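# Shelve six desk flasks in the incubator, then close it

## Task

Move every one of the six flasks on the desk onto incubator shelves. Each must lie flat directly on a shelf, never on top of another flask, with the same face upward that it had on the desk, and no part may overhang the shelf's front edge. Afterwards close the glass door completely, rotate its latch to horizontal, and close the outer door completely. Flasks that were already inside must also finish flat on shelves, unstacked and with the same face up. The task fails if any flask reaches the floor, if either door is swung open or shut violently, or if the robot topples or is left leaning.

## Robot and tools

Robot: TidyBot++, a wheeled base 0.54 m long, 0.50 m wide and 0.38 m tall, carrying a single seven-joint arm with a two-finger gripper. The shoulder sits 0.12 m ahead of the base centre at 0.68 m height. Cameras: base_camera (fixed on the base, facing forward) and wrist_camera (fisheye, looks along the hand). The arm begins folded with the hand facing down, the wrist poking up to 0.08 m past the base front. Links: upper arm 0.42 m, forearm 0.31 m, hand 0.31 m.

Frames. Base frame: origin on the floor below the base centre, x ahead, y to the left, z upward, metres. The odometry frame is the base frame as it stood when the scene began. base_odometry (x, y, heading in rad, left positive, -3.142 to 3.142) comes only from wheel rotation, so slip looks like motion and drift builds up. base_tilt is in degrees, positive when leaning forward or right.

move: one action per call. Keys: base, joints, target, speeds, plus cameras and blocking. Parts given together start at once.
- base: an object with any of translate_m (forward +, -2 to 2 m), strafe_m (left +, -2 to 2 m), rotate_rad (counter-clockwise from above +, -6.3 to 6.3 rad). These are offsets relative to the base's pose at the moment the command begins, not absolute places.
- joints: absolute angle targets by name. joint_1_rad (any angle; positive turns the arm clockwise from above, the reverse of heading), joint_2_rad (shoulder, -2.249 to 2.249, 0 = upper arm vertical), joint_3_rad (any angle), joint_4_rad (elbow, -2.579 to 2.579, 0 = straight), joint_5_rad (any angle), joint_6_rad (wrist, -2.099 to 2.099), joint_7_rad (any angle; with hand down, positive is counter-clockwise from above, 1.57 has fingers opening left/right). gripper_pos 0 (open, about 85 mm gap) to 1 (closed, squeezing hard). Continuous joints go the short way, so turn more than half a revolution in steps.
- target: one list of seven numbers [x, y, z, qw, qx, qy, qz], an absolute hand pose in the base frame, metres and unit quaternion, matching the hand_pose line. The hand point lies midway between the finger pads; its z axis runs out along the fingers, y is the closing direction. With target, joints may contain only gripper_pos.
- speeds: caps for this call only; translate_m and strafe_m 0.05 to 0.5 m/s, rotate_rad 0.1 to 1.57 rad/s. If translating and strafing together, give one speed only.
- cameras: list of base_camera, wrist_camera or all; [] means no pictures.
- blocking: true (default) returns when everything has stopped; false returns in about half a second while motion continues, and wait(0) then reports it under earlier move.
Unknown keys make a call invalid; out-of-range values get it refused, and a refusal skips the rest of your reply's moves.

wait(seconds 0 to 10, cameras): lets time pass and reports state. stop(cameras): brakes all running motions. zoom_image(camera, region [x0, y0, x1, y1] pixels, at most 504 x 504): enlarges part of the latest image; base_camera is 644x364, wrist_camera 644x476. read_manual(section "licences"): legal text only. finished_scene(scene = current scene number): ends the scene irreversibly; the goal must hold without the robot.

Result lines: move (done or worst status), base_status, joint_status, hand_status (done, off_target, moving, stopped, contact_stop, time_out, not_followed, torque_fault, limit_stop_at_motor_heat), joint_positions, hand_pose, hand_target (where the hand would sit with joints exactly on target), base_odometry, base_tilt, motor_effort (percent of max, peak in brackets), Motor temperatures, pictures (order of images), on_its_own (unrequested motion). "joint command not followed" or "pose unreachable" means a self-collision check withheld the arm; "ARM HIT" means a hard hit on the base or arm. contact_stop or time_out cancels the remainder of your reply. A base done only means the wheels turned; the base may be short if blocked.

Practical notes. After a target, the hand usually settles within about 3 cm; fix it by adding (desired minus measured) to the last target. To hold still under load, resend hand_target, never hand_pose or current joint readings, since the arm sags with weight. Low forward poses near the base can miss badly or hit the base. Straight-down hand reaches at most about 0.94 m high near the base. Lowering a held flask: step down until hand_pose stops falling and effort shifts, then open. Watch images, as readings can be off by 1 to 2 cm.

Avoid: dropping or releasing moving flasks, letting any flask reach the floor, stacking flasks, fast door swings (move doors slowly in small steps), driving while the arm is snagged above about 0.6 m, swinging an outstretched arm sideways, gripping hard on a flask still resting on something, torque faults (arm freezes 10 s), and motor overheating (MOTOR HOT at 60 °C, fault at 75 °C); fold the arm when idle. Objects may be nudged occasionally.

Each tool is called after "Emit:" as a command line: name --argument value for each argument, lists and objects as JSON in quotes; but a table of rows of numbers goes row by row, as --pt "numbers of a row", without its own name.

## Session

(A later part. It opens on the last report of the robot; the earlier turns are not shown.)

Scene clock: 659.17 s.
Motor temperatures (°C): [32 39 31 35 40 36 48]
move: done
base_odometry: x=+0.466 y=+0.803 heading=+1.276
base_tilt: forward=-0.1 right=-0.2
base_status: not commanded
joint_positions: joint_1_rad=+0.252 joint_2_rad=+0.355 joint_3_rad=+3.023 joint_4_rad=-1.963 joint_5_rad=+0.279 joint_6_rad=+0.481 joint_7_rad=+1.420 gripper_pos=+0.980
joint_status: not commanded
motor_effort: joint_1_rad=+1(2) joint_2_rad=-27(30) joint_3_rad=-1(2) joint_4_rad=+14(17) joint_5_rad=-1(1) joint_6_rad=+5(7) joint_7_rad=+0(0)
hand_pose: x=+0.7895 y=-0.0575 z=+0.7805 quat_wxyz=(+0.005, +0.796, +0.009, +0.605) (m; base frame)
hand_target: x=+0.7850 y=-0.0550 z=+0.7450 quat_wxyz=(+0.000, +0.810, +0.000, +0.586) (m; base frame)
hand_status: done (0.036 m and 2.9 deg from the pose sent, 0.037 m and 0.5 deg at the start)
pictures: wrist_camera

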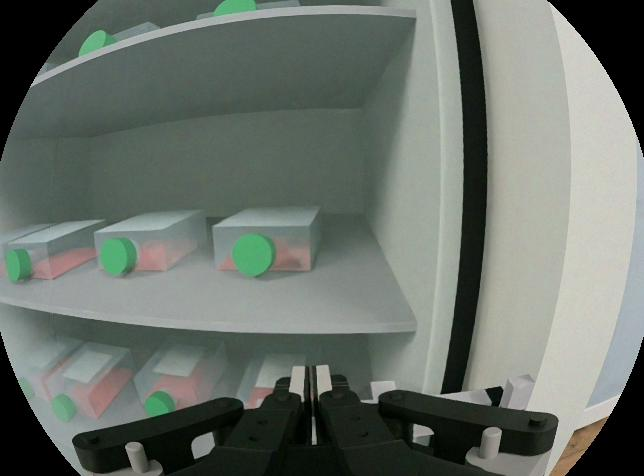

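Emit:
move --target '[0.77, -0.05, 0.85, 0, 0.81, 0, 0.586]' --cameras '[]'

Emit:
move --base '{"translate_m":-0.25}' --target '[0.62, 0.0, 0.90, 0, 0.81, 0, 0.586]' --cameras '["wrist_camera"]'

Emit:
zoom_image --camera "wrist_camera" --region '[280, 150, 480, 350]'

Scene clock: 661.13 s.
Motor temperatures (°C): [32 39 31 35 40 36 48]
move: done
base_odometry: x=+0.466 y=+0.803 heading=+1.276
base_tilt: forward=-0.1 right=-0.2
base_status: not commanded
joint_positions: joint_1_rad=+0.450 joint_2_rad=+0.226 joint_3_rad=+2.770 joint_4_rad=-1.856 joint_5_rad=+0.281 joint_6_rad=+0.220 joint_7_rad=+1.379 gripper_pos=+0.980
joint_status: not commanded
motor_effort: joint_1_rad=+1(2) joint_2_rad=-28(34) joint_3_rad=-2(2) joint_4_rad=+19(20) joint_5_rad=-1(1) joint_6_rad=+8(9) joint_7_rad=+0(0)
hand_pose: x=+0.7756 y=-0.0509 z=+0.8580 quat_wxyz=(-0.006, +0.798, -0.008, +0.602) (m; base frame)
hand_target: x=+0.7700 y=-0.0500 z=+0.8500 quat_wxyz=(+0.000, +0.810, +0.000, +0.586) (m; base frame)
hand_status: done (0.010 m and 2.5 deg from the pose sent, 0.073 m and 2.9 deg at the start)
pictures: none
No camera images: "cameras" was empty.

Scene clock: 662.83 s.
Motor temperatures (°C): [32 39 31 35 40 36 48]
move: done
base_odometry: x=+0.393 y=+0.564 heading=+1.276
base_tilt: forward=-0.1 right=-0.2
base_status: done
joint_positions: joint_1_rad=-0.001 joint_2_rad=-0.224 joint_3_rad=+3.144 joint_4_rad=-2.085 joint_5_rad=+0.066 joint_6_rad=+0.037 joint_7_rad=+1.535 gripper_pos=+0.980
joint_status: not commanded
motor_effort: joint_1_rad=+1(3) joint_2_rad=-13(32) joint_3_rad=+0(4) joint_4_rad=+21(22) joint_5_rad=+0(1) joint_6_rad=+8(9) joint_7_rad=+0(0)
hand_pose: x=+0.6282 y=+0.0015 z=+0.9236 quat_wxyz=(+0.008, +0.791, +0.012, +0.612) (m; base frame)
hand_target: x=+0.6200 y=+0.0000 z=+0.9000 quat_wxyz=(+0.000, +0.810, +0.000, +0.586) (m; base frame)
hand_status: done (0.025 m and 4.0 deg from the pose sent, 0.169 m and 2.5 deg at the start)
pictures: wrist_camera

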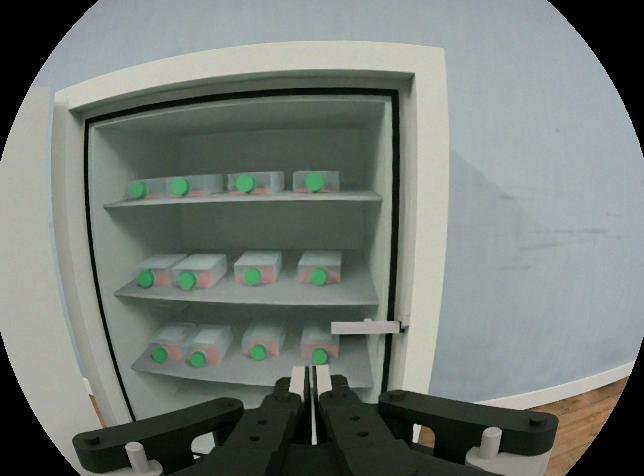

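Scaled by 2.520.

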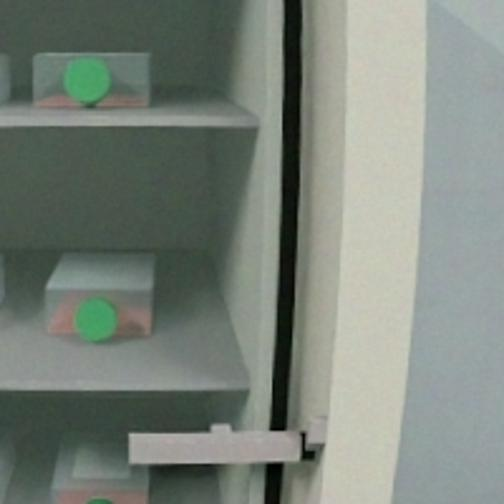

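Emit:
move --base '{"translate_m":-0.4}' --target '[0.58, 0.0, 1.08, 0, 0.80, 0, 0.60]' --cameras '[]'

Emit:
move --base '{"strafe_m":0.87}' --cameras '["wrist_camera"]'

Scene clock: 665.83 s.
Motor temperatures (°C): [32 39 31 35 40 36 48]
move: done
base_odometry: x=+0.277 y=+0.181 heading=+1.276
base_tilt: forward=-0.1 right=-0.2
base_status: done
joint_positions: joint_1_rad=-0.002 joint_2_rad=-0.344 joint_3_rad=+3.144 joint_4_rad=-1.625 joint_5_rad=+0.063 joint_6_rad=-0.519 joint_7_rad=+1.536 gripper_pos=+0.980
joint_status: not commanded
motor_effort: joint_1_rad=+2(2) joint_2_rad=-9(17) joint_3_rad=+0(1) joint_4_rad=+21(22) joint_5_rad=+0(1) joint_6_rad=+9(9) joint_7_rad=+0(0)
hand_pose: x=+0.5817 y=-0.0092 z=+1.0971 quat_wxyz=(+0.019, +0.783, -0.002, +0.622) (m; base frame)
hand_target: x=+0.5800 y=+0.0000 z=+1.0800 quat_wxyz=(+0.000, +0.800, +0.000, +0.600) (m; base frame)
hand_status: done (0.019 m and 3.8 deg from the pose sent, 0.164 m and 2.4 deg at the start)
pictures: none
No camera images: "cameras" was empty.

Scene clock: 668.87 s.
Motor temperatures (°C): [32 39 31 35 40 36 48]
move: done
base_odometry: x=-0.555 y=+0.433 heading=+1.277
base_tilt: forward=-0.1 right=-0.2
base_status: done
joint_positions: joint_1_rad=-0.002 joint_2_rad=-0.343 joint_3_rad=+3.147 joint_4_rad=-1.625 joint_5_rad=+0.060 joint_6_rad=-0.521 joint_7_rad=+1.536 gripper_pos=+0.980
joint_status: not commanded
motor_effort: joint_1_rad=+2(3) joint_2_rad=-9(11) joint_3_rad=+1(3) joint_4_rad=+21(21) joint_5_rad=+0(1) joint_6_rad=+9(9) joint_7_rad=+0(0)
hand_pose: x=+0.5816 y=-0.0100 z=+1.0964 quat_wxyz=(+0.017, +0.784, -0.004, +0.621) (m; base frame)
hand_target: x=+0.5800 y=+0.0000 z=+1.0800 quat_wxyz=(+0.000, +0.800, +0.000, +0.600) (m; base frame)
hand_status: not commanded
pictures: wrist_camera

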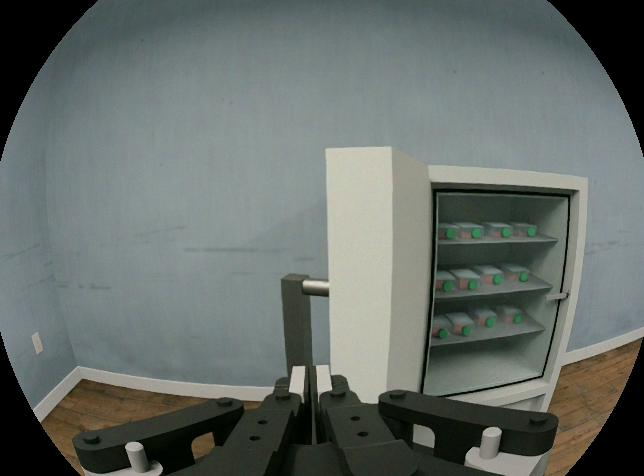

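Emit:
move --target '[0.62, 0.05, 1.13, 0, 0.80, 0, 0.60]' --cameras '[]'

Emit:
move --base '{"translate_m":0.30}' --speeds '{"translate_m":0.25}' --cameras '["wrist_camera","base_camera"]'

Scene clock: 670.73 s.
Motor temperatures (°C): [32 39 31 35 40 36 48]
move: done
base_odometry: x=-0.555 y=+0.433 heading=+1.277
base_tilt: forward=-0.1 right=-0.2
base_status: not commanded
joint_positions: joint_1_rad=+0.035 joint_2_rad=-0.209 joint_3_rad=+2.961 joint_4_rad=-1.367 joint_5_rad=+0.130 joint_6_rad=-0.652 joint_7_rad=+1.385 gripper_pos=+0.980
joint_status: not commanded
motor_effort: joint_1_rad=+2(2) joint_2_rad=-13(14) joint_3_rad=+1(2) joint_4_rad=+20(21) joint_5_rad=+1(1) joint_6_rad=+8(9) joint_7_rad=+0(0)
hand_pose: x=+0.6167 y=+0.0655 z=+1.1456 quat_wxyz=(-0.024, +0.785, +0.011, +0.619) (m; base frame)
hand_target: x=+0.6200 y=+0.0500 z=+1.1300 quat_wxyz=(+0.000, +0.800, +0.000, +0.600) (m; base frame)
hand_status: done (0.022 m and 4.1 deg from the pose sent, 0.079 m and 3.6 deg at the start)
pictures: none
No camera images: "cameras" was empty.

Scene clock: 672.77 s.
Motor temperatures (°C): [32 39 31 35 40 36 48]
move: done
base_odometry: x=-0.468 y=+0.721 heading=+1.277
base_tilt: forward=-0.1 right=-0.2
base_status: done
joint_positions: joint_1_rad=+0.036 joint_2_rad=-0.194 joint_3_rad=+2.959 joint_4_rad=-1.365 joint_5_rad=+0.131 joint_6_rad=-0.655 joint_7_rad=+1.384 gripper_pos=+0.980
joint_status: not commanded
motor_effort: joint_1_rad=+2(2) joint_2_rad=-14(17) joint_3_rad=+1(2) joint_4_rad=+20(21) joint_5_rad=+0(1) joint_6_rad=+8(9) joint_7_rad=+0(0)
hand_pose: x=+0.6231 y=+0.0653 z=+1.1385 quat_wxyz=(-0.024, +0.790, +0.010, +0.613) (m; base frame)
hand_target: x=+0.6200 y=+0.0500 z=+1.1300 quat_wxyz=(+0.000, +0.800, +0.000, +0.600) (m; base frame)
hand_status: not commanded
pictures: base_camera, wrist_camera

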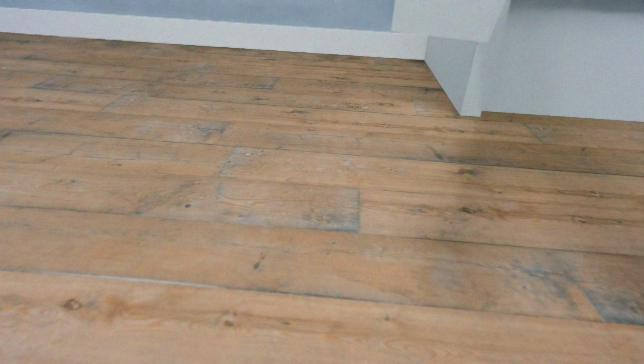

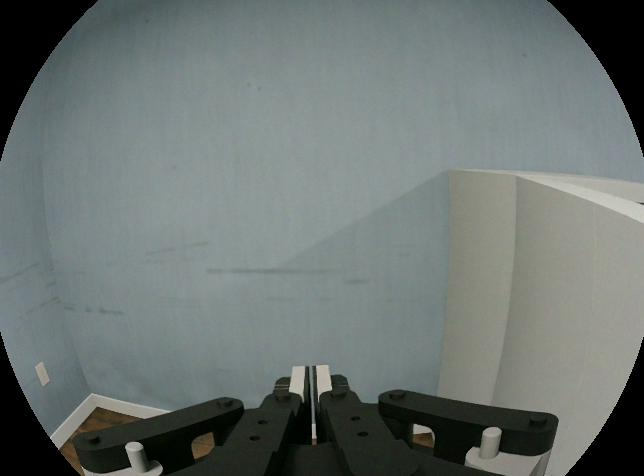

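Emit:
move --base '{"strafe_m":-0.18,"translate_m":0.05}' --speeds '{"strafe_m":0.1}' --cameras '["wrist_camera"]'

Scene clock: 675.50 s.
Motor temperatures (°C): [32 39 31 35 40 36 48]
move: done
base_odometry: x=-0.281 y=+0.716 heading=+1.277
base_tilt: forward=-0.1 right=-0.2
base_status: done
joint_positions: joint_1_rad=+0.042 joint_2_rad=-0.195 joint_3_rad=+2.948 joint_4_rad=-1.364 joint_5_rad=+0.134 joint_6_rad=-0.656 joint_7_rad=+1.383 gripper_pos=+0.980
joint_status: not commanded
motor_effort: joint_1_rad=+1(6) joint_2_rad=-14(15) joint_3_rad=+1(6) joint_4_rad=+20(21) joint_5_rad=+1(2) joint_6_rad=+8(9) joint_7_rad=+0(0)
hand_pose: x=+0.6223 y=+0.0680 z=+1.1389 quat_wxyz=(-0.023, +0.790, +0.013, +0.613) (m; base frame)
hand_target: x=+0.6200 y=+0.0500 z=+1.1300 quat_wxyz=(+0.000, +0.800, +0.000, +0.600) (m; base frame)
hand_status: not commanded
pictures: wrist_camera

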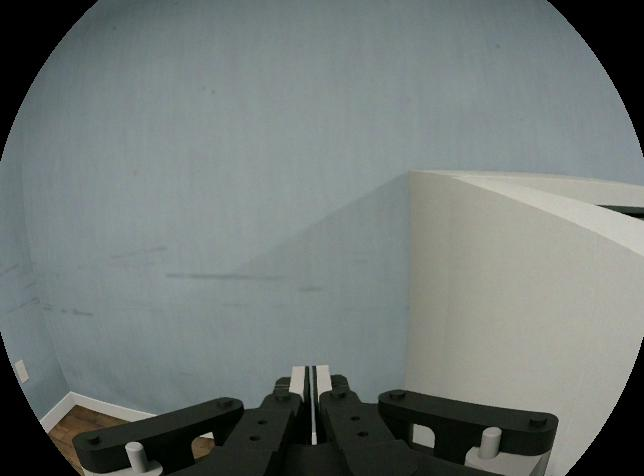

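Emit:
move --base '{"strafe_m":-0.16,"translate_m":0.06}' --speeds '{"strafe_m":0.1}' --cameras '["wrist_camera"]'

Emit:
move --base '{"strafe_m":-0.15,"translate_m":0.09}' --speeds '{"strafe_m":0.1}' --cameras '["wrist_camera","base_camera"]'

Scene clock: 678.17 s.
Motor temperatures (°C): [32 39 31 35 40 36 48]
move: done
base_odometry: x=-0.111 y=+0.727 heading=+1.277
base_tilt: forward=-0.1 right=-0.2
base_status: done
joint_positions: joint_1_rad=+0.043 joint_2_rad=-0.191 joint_3_rad=+2.948 joint_4_rad=-1.352 joint_5_rad=+0.140 joint_6_rad=-0.660 joint_7_rad=+1.380 gripper_pos=+0.980
joint_status: not commanded
motor_effort: joint_1_rad=+2(6) joint_2_rad=-14(16) joint_3_rad=+1(6) joint_4_rad=+21(21) joint_5_rad=+1(3) joint_6_rad=+8(9) joint_7_rad=+0(1)
hand_pose: x=+0.6233 y=+0.0666 z=+1.1434 quat_wxyz=(-0.022, +0.788, +0.011, +0.615) (m; base frame)
hand_target: x=+0.6200 y=+0.0500 z=+1.1300 quat_wxyz=(+0.000, +0.800, +0.000, +0.600) (m; base frame)
hand_status: not commanded
pictures: wrist_camera

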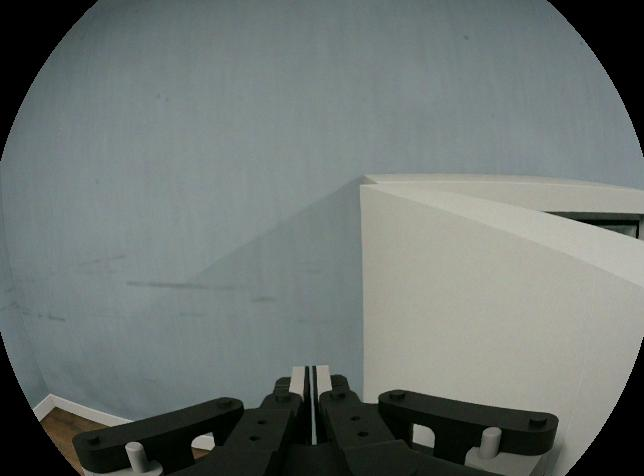

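Scene clock: 682.47 s.
Motor temperatures (°C): [32 39 31 35 40 36 48]
move: time_out
base_odometry: x=+0.057 y=+0.770 heading=+1.274
base_tilt: forward=-0.1 right=-0.2
base_status: translate_m time_out (by the wheels' count: +0.089 of +0.090); strafe_m time_out (by the wheels' count: -0.148 of -0.150)
joint_positions: joint_1_rad=-0.009 joint_2_rad=-0.205 joint_3_rad=+2.876 joint_4_rad=-1.356 joint_5_rad=+0.140 joint_6_rad=-0.673 joint_7_rad=+1.379 gripper_pos=+0.980
joint_status: not commanded
motor_effort: joint_1_rad=+13(16) joint_2_rad=-8(18) joint_3_rad=+15(17) joint_4_rad=+20(23) joint_5_rad=+6(8) joint_6_rad=+8(11) joint_7_rad=+0(1)
hand_pose: x=+0.6031 y=+0.1331 z=+1.1421 quat_wxyz=(-0.052, +0.787, +0.064, +0.611) (m; base frame)
hand_target: x=+0.6200 y=+0.0500 z=+1.1300 quat_wxyz=(+0.000, +0.800, +0.000, +0.600) (m; base frame)
hand_status: not commanded
pictures: base_camera, wrist_camera

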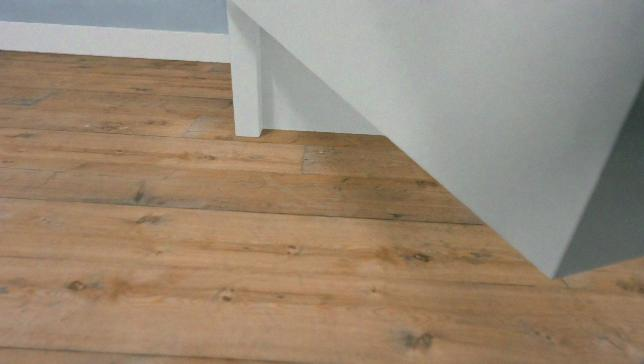

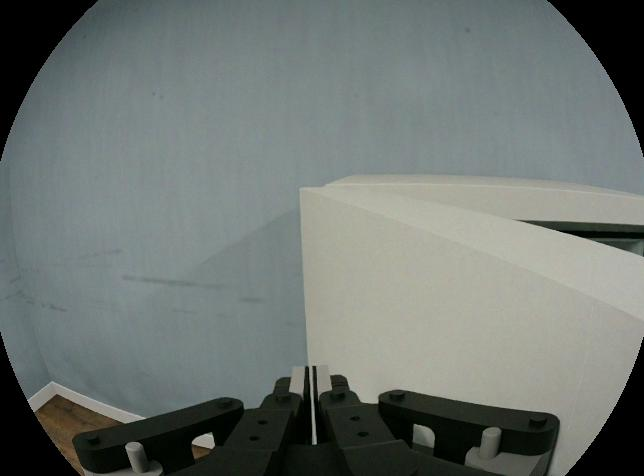

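Emit:
move --base '{"strafe_m":0.06,"translate_m":-0.02}' --speeds '{"strafe_m":0.15}' --cameras '["wrist_camera","base_camera"]'

Scene clock: 684.33 s.
Motor temperatures (°C): [32 39 31 35 40 36 48]
move: done
base_odometry: x=-0.006 y=+0.768 heading=+1.274
base_tilt: forward=-0.1 right=-0.2
base_status: done
joint_positions: joint_1_rad=+0.048 joint_2_rad=-0.197 joint_3_rad=+2.949 joint_4_rad=-1.355 joint_5_rad=+0.151 joint_6_rad=-0.674 joint_7_rad=+1.379 gripper_pos=+0.980
joint_status: not commanded
motor_effort: joint_1_rad=+0(13) joint_2_rad=-14(16) joint_3_rad=+0(16) joint_4_rad=+20(21) joint_5_rad=+0(6) joint_6_rad=+8(9) joint_7_rad=+0(1)
hand_pose: x=+0.6202 y=+0.0605 z=+1.1405 quat_wxyz=(-0.013, +0.791, +0.010, +0.612) (m; base frame)
hand_target: x=+0.6200 y=+0.0500 z=+1.1300 quat_wxyz=(+0.000, +0.800, +0.000, +0.600) (m; base frame)
hand_status: not commanded
pictures: base_camera, wrist_camera

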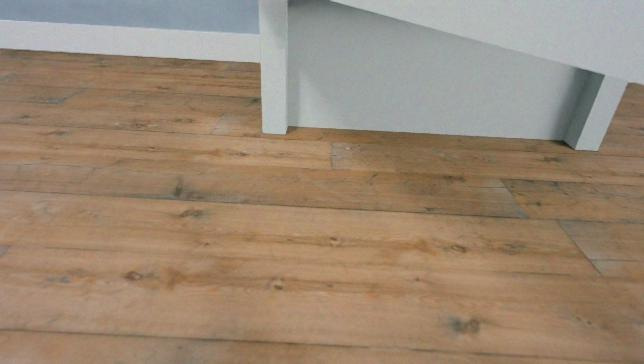

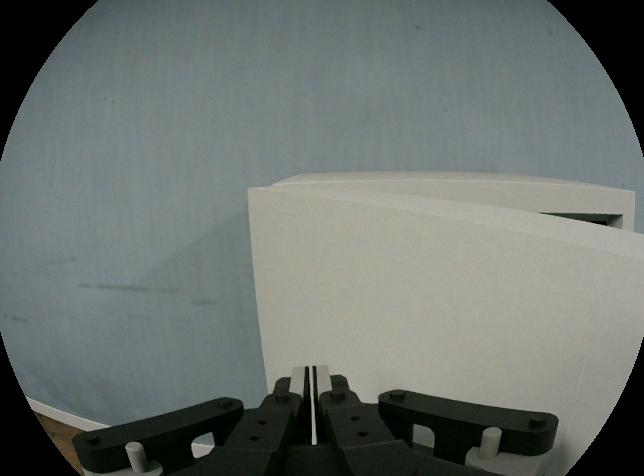

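Emit:
move --base '{"strafe_m":-0.28}' --speeds '{"strafe_m":0.25}' --cameras '["wrist_camera","base_camera"]'

Scene clock: 686.70 s.
Motor temperatures (°C): [32 39 31 35 40 36 48]
move: done
base_odometry: x=+0.261 y=+0.686 heading=+1.273
base_tilt: forward=-0.1 right=-0.2
base_status: done
joint_positions: joint_1_rad=+0.045 joint_2_rad=-0.198 joint_3_rad=+2.951 joint_4_rad=-1.355 joint_5_rad=+0.151 joint_6_rad=-0.674 joint_7_rad=+1.379 gripper_pos=+0.980
joint_status: not commanded
motor_effort: joint_1_rad=+1(10) joint_2_rad=-14(16) joint_3_rad=+1(12) joint_4_rad=+20(21) joint_5_rad=+1(5) joint_6_rad=+8(9) joint_7_rad=+0(1)
hand_pose: x=+0.6200 y=+0.0606 z=+1.1410 quat_wxyz=(-0.014, +0.791, +0.009, +0.612) (m; base frame)
hand_target: x=+0.6200 y=+0.0500 z=+1.1300 quat_wxyz=(+0.000, +0.800, +0.000, +0.600) (m; base frame)
hand_status: not commanded
pictures: base_camera, wrist_camera

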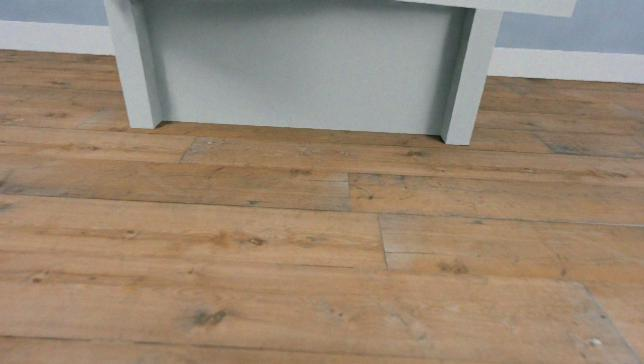

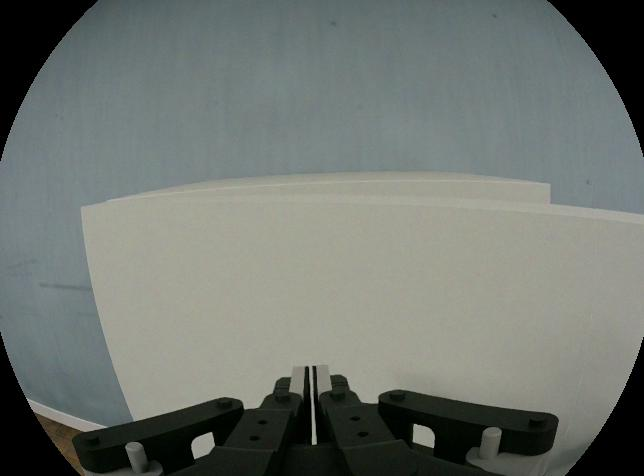

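Emit:
move --base '{"translate_m":0.10,"strafe_m":-0.05}' --speeds '{"translate_m":0.08}' --cameras '["wrist_camera"]'

Emit:
move --base '{"translate_m":0.06}' --speeds '{"translate_m":0.05}' --cameras '["wrist_camera"]'

Scene clock: 688.83 s.
Motor temperatures (°C): [32 39 31 35 40 36 48]
move: done
base_odometry: x=+0.339 y=+0.767 heading=+1.273
base_tilt: forward=-0.1 right=-0.2
base_status: done
joint_positions: joint_1_rad=+0.045 joint_2_rad=-0.195 joint_3_rad=+2.952 joint_4_rad=-1.355 joint_5_rad=+0.151 joint_6_rad=-0.674 joint_7_rad=+1.379 gripper_pos=+0.980
joint_status: not commanded
motor_effort: joint_1_rad=+2(3) joint_2_rad=-14(17) joint_3_rad=+1(2) joint_4_rad=+20(21) joint_5_rad=+0(1) joint_6_rad=+8(9) joint_7_rad=+0(0)
hand_pose: x=+0.6215 y=+0.0603 z=+1.1394 quat_wxyz=(-0.014, +0.792, +0.009, +0.611) (m; base frame)
hand_target: x=+0.6200 y=+0.0500 z=+1.1300 quat_wxyz=(+0.000, +0.800, +0.000, +0.600) (m; base frame)
hand_status: not commanded
pictures: wrist_camera

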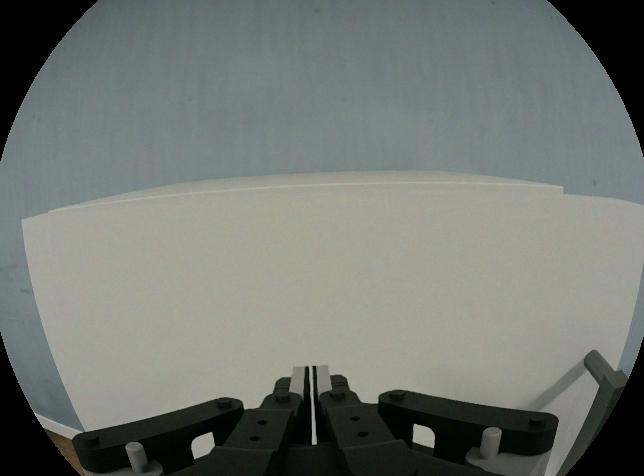

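Scene clock: 690.50 s.
Motor temperatures (°C): [32 39 31 35 40 36 48]
move: done
base_odometry: x=+0.357 y=+0.825 heading=+1.273
base_tilt: forward=-0.1 right=-0.2
base_status: done
joint_positions: joint_1_rad=+0.045 joint_2_rad=-0.194 joint_3_rad=+2.952 joint_4_rad=-1.355 joint_5_rad=+0.151 joint_6_rad=-0.674 joint_7_rad=+1.379 gripper_pos=+0.980
joint_status: not commanded
motor_effort: joint_1_rad=+2(3) joint_2_rad=-14(17) joint_3_rad=+1(2) joint_4_rad=+20(21) joint_5_rad=+0(1) joint_6_rad=+8(9) joint_7_rad=+0(0)
hand_pose: x=+0.6218 y=+0.0603 z=+1.1391 quat_wxyz=(-0.014, +0.792, +0.009, +0.610) (m; base frame)
hand_target: x=+0.6200 y=+0.0500 z=+1.1300 quat_wxyz=(+0.000, +0.800, +0.000, +0.600) (m; base frame)
hand_status: not commanded
pictures: wrist_camera

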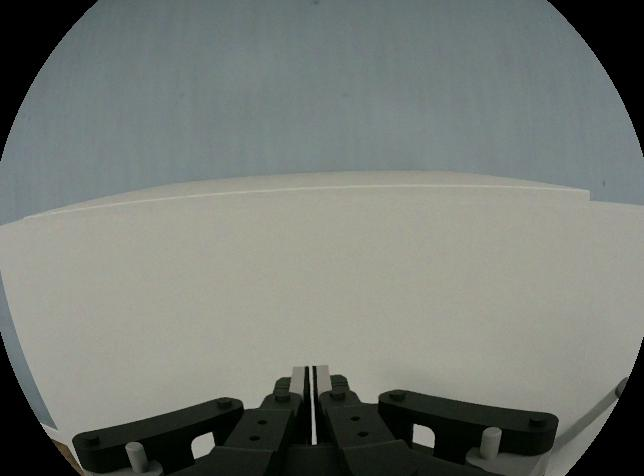

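Emit:
move --base '{"translate_m":0.05,"strafe_m":-0.05}' --speeds '{"translate_m":0.05}' --cameras '["wrist_camera"]'

Emit:
move --base '{"translate_m":0.04}' --speeds '{"translate_m":0.05}' --cameras '["wrist_camera"]'

Scene clock: 692.70 s.
Motor temperatures (°C): [32 39 31 35 40 36 48]
move: done
base_odometry: x=+0.419 y=+0.858 heading=+1.273
base_tilt: forward=-0.1 right=-0.2
base_status: done
joint_positions: joint_1_rad=+0.045 joint_2_rad=-0.193 joint_3_rad=+2.951 joint_4_rad=-1.355 joint_5_rad=+0.151 joint_6_rad=-0.674 joint_7_rad=+1.379 gripper_pos=+0.980
joint_status: not commanded
motor_effort: joint_1_rad=+1(4) joint_2_rad=-14(17) joint_3_rad=+1(3) joint_4_rad=+20(21) joint_5_rad=+0(2) joint_6_rad=+8(8) joint_7_rad=+0(0)
hand_pose: x=+0.6220 y=+0.0604 z=+1.1388 quat_wxyz=(-0.014, +0.792, +0.009, +0.610) (m; base frame)
hand_target: x=+0.6200 y=+0.0500 z=+1.1300 quat_wxyz=(+0.000, +0.800, +0.000, +0.600) (m; base frame)
hand_status: not commanded
pictures: wrist_camera

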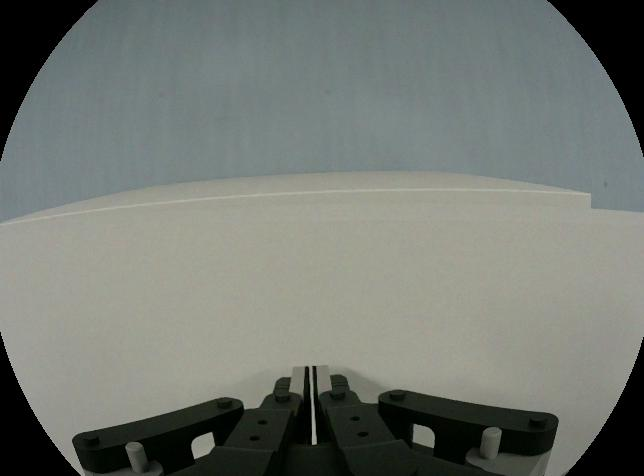

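Scene clock: 693.93 s.
Motor temperatures (°C): [32 39 31 35 40 36 48]
move: done
base_odometry: x=+0.431 y=+0.896 heading=+1.273
base_tilt: forward=-0.1 right=-0.2
base_status: done
joint_positions: joint_1_rad=+0.045 joint_2_rad=-0.195 joint_3_rad=+2.951 joint_4_rad=-1.355 joint_5_rad=+0.151 joint_6_rad=-0.677 joint_7_rad=+1.379 gripper_pos=+0.980
joint_status: not commanded
motor_effort: joint_1_rad=+1(3) joint_2_rad=-14(17) joint_3_rad=+1(3) joint_4_rad=+20(21) joint_5_rad=+1(1) joint_6_rad=+8(10) joint_7_rad=+0(0)
hand_pose: x=+0.6209 y=+0.0603 z=+1.1391 quat_wxyz=(-0.014, +0.792, +0.009, +0.610) (m; base frame)
hand_target: x=+0.6200 y=+0.0500 z=+1.1300 quat_wxyz=(+0.000, +0.800, +0.000, +0.600) (m; base frame)
hand_status: not commanded
pictures: wrist_camera

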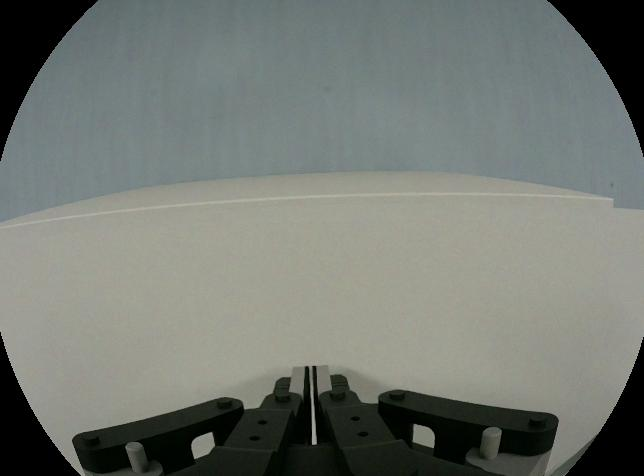

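Contact begins. Continue.

Emit:
move --base '{"translate_m":0.04}' --speeds '{"translate_m":0.05}' --cameras '["wrist_camera","base_camera"]'

Scene clock: 695.33 s.
Motor temperatures (°C): [32 39 31 35 40 36 48]
move: done
base_odometry: x=+0.443 y=+0.935 heading=+1.272
base_tilt: forward=-0.1 right=-0.2
base_status: done
joint_positions: joint_1_rad=+0.045 joint_2_rad=-0.198 joint_3_rad=+2.951 joint_4_rad=-1.355 joint_5_rad=+0.151 joint_6_rad=-0.679 joint_7_rad=+1.379 gripper_pos=+0.980
joint_status: not commanded
motor_effort: joint_1_rad=+1(2) joint_2_rad=-14(17) joint_3_rad=+1(2) joint_4_rad=+20(21) joint_5_rad=+0(2) joint_6_rad=+8(12) joint_7_rad=+0(0)
hand_pose: x=+0.6195 y=+0.0603 z=+1.1398 quat_wxyz=(-0.013, +0.792, +0.009, +0.610) (m; base frame)
hand_target: x=+0.6200 y=+0.0500 z=+1.1300 quat_wxyz=(+0.000, +0.800, +0.000, +0.600) (m; base frame)
hand_status: not commanded
pictures: base_camera, wrist_camera

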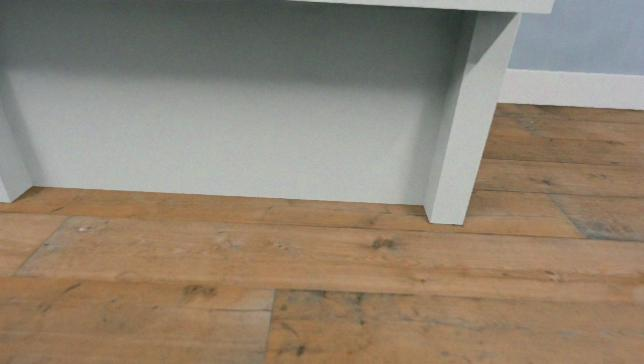

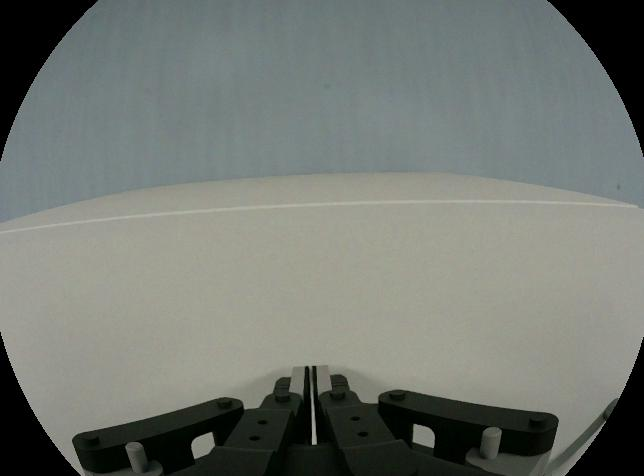

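Emit:
move --base '{"translate_m":0.04}' --speeds '{"translate_m":0.05}' --cameras '["wrist_camera","base_camera"]'

Scene clock: 696.67 s.
Motor temperatures (°C): [32 39 31 35 40 36 48]
move: done
base_odometry: x=+0.455 y=+0.973 heading=+1.272
base_tilt: forward=-0.1 right=-0.2
base_status: done
joint_positions: joint_1_rad=+0.045 joint_2_rad=-0.261 joint_3_rad=+2.946 joint_4_rad=-1.370 joint_5_rad=+0.151 joint_6_rad=-0.748 joint_7_rad=+1.379 gripper_pos=+0.980
joint_status: not commanded
motor_effort: joint_1_rad=+3(5) joint_2_rad=+3(14) joint_3_rad=+4(4) joint_4_rad=+23(25) joint_5_rad=+2(3) joint_6_rad=+18(21) joint_7_rad=+0(0)
hand_pose: x=+0.5856 y=+0.0600 z=+1.1411 quat_wxyz=(-0.006, +0.798, +0.009, +0.603) (m; base frame)
hand_target: x=+0.6200 y=+0.0500 z=+1.1300 quat_wxyz=(+0.000, +0.800, +0.000, +0.600) (m; base frame)
hand_status: not commanded
pictures: base_camera, wrist_camera

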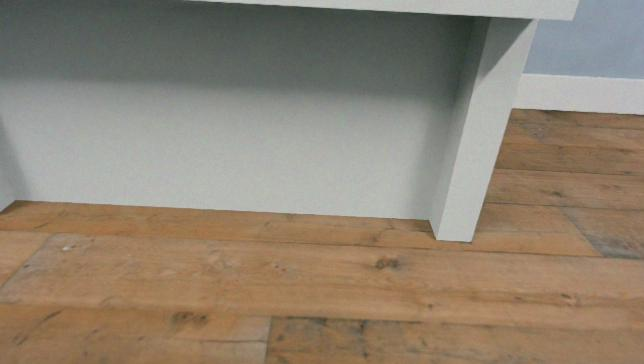

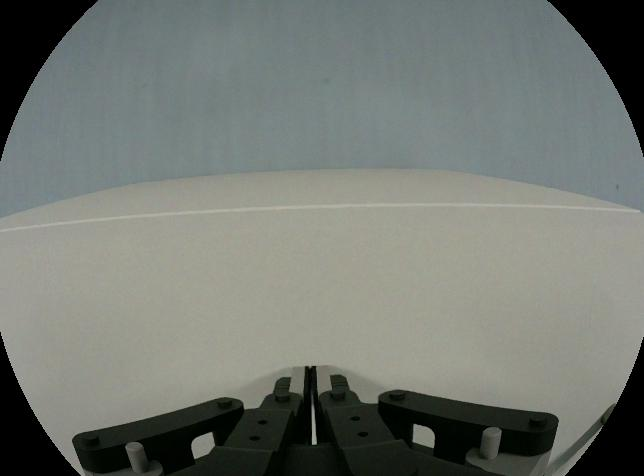

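Emit:
move --base '{"translate_m":-0.35}' --speeds '{"translate_m":0.3}' --cameras '["wrist_camera"]'

Emit:
move --base '{"strafe_m":-0.75,"translate_m":0.15,"rotate_rad":0.5}' --target '[0.5, 0.0, 1.0, 0, 0.77, 0, 0.638]' --cameras '["wrist_camera"]'

Scene clock: 699.20 s.
Motor temperatures (°C): [32 39 31 35 40 36 48]
move: done
base_odometry: x=+0.352 y=+0.638 heading=+1.272
base_tilt: forward=-0.1 right=-0.2
base_status: done
joint_positions: joint_1_rad=+0.046 joint_2_rad=-0.194 joint_3_rad=+2.949 joint_4_rad=-1.357 joint_5_rad=+0.151 joint_6_rad=-0.711 joint_7_rad=+1.379 gripper_pos=+0.980
joint_status: not commanded
motor_effort: joint_1_rad=+1(4) joint_2_rad=-14(20) joint_3_rad=+1(4) joint_4_rad=+20(23) joint_5_rad=+0(3) joint_6_rad=+8(18) joint_7_rad=+0(0)
hand_pose: x=+0.6189 y=+0.0590 z=+1.1269 quat_wxyz=(-0.011, +0.804, +0.008, +0.595) (m; base frame)
hand_target: x=+0.6200 y=+0.0500 z=+1.1300 quat_wxyz=(+0.000, +0.800, +0.000, +0.600) (m; base frame)
hand_status: not commanded
pictures: wrist_camera

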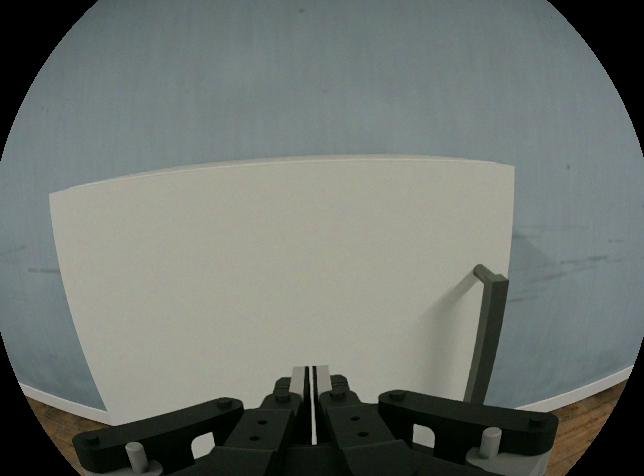

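Scene clock: 702.13 s.
Motor temperatures (°C): [32 39 31 35 40 36 48]
move: done
base_odometry: x=+1.113 y=+0.561 heading=+1.773
base_tilt: forward=-0.1 right=-0.2
base_status: done
joint_positions: joint_1_rad=+0.008 joint_2_rad=-0.586 joint_3_rad=+3.141 joint_4_rad=-2.062 joint_5_rad=+0.063 joint_6_rad=-0.323 joint_7_rad=+1.537 gripper_pos=+0.980
joint_status: not commanded
motor_effort: joint_1_rad=+1(4) joint_2_rad=-1(15) joint_3_rad=+1(4) joint_4_rad=+21(22) joint_5_rad=+0(2) joint_6_rad=+8(9) joint_7_rad=+0(0)
hand_pose: x=+0.5025 y=-0.0075 z=+0.9917 quat_wxyz=(+0.018, +0.783, +0.001, +0.622) (m; base frame)
hand_target: x=+0.5000 y=+0.0000 z=+1.0000 quat_wxyz=(+0.000, +0.770, +0.000, +0.638) (m; base frame)
hand_status: done (0.011 m and 3.2 deg from the pose sent, 0.184 m and 6.4 deg at the start)
pictures: wrist_camera

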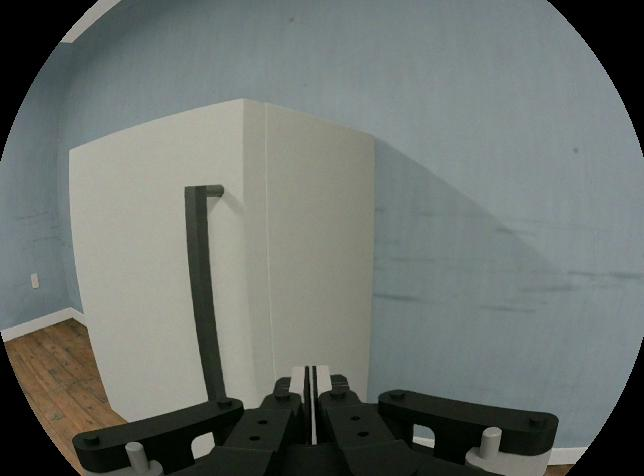

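Emit:
zoom_image --camera "wrist_camera" --region '[200, 80, 320, 200]'

Scaled by 4.200.

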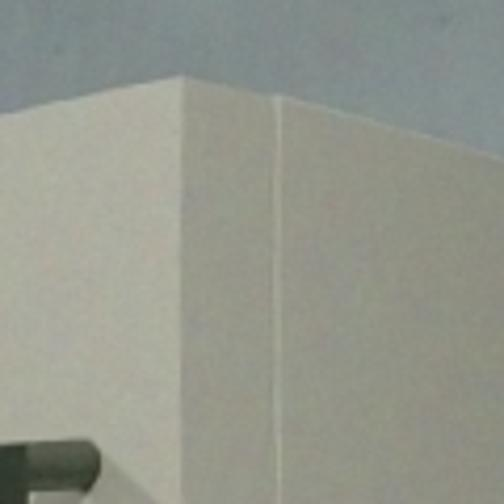

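Emit:
finished_scene --scene 1

The scene is finished: the task was done.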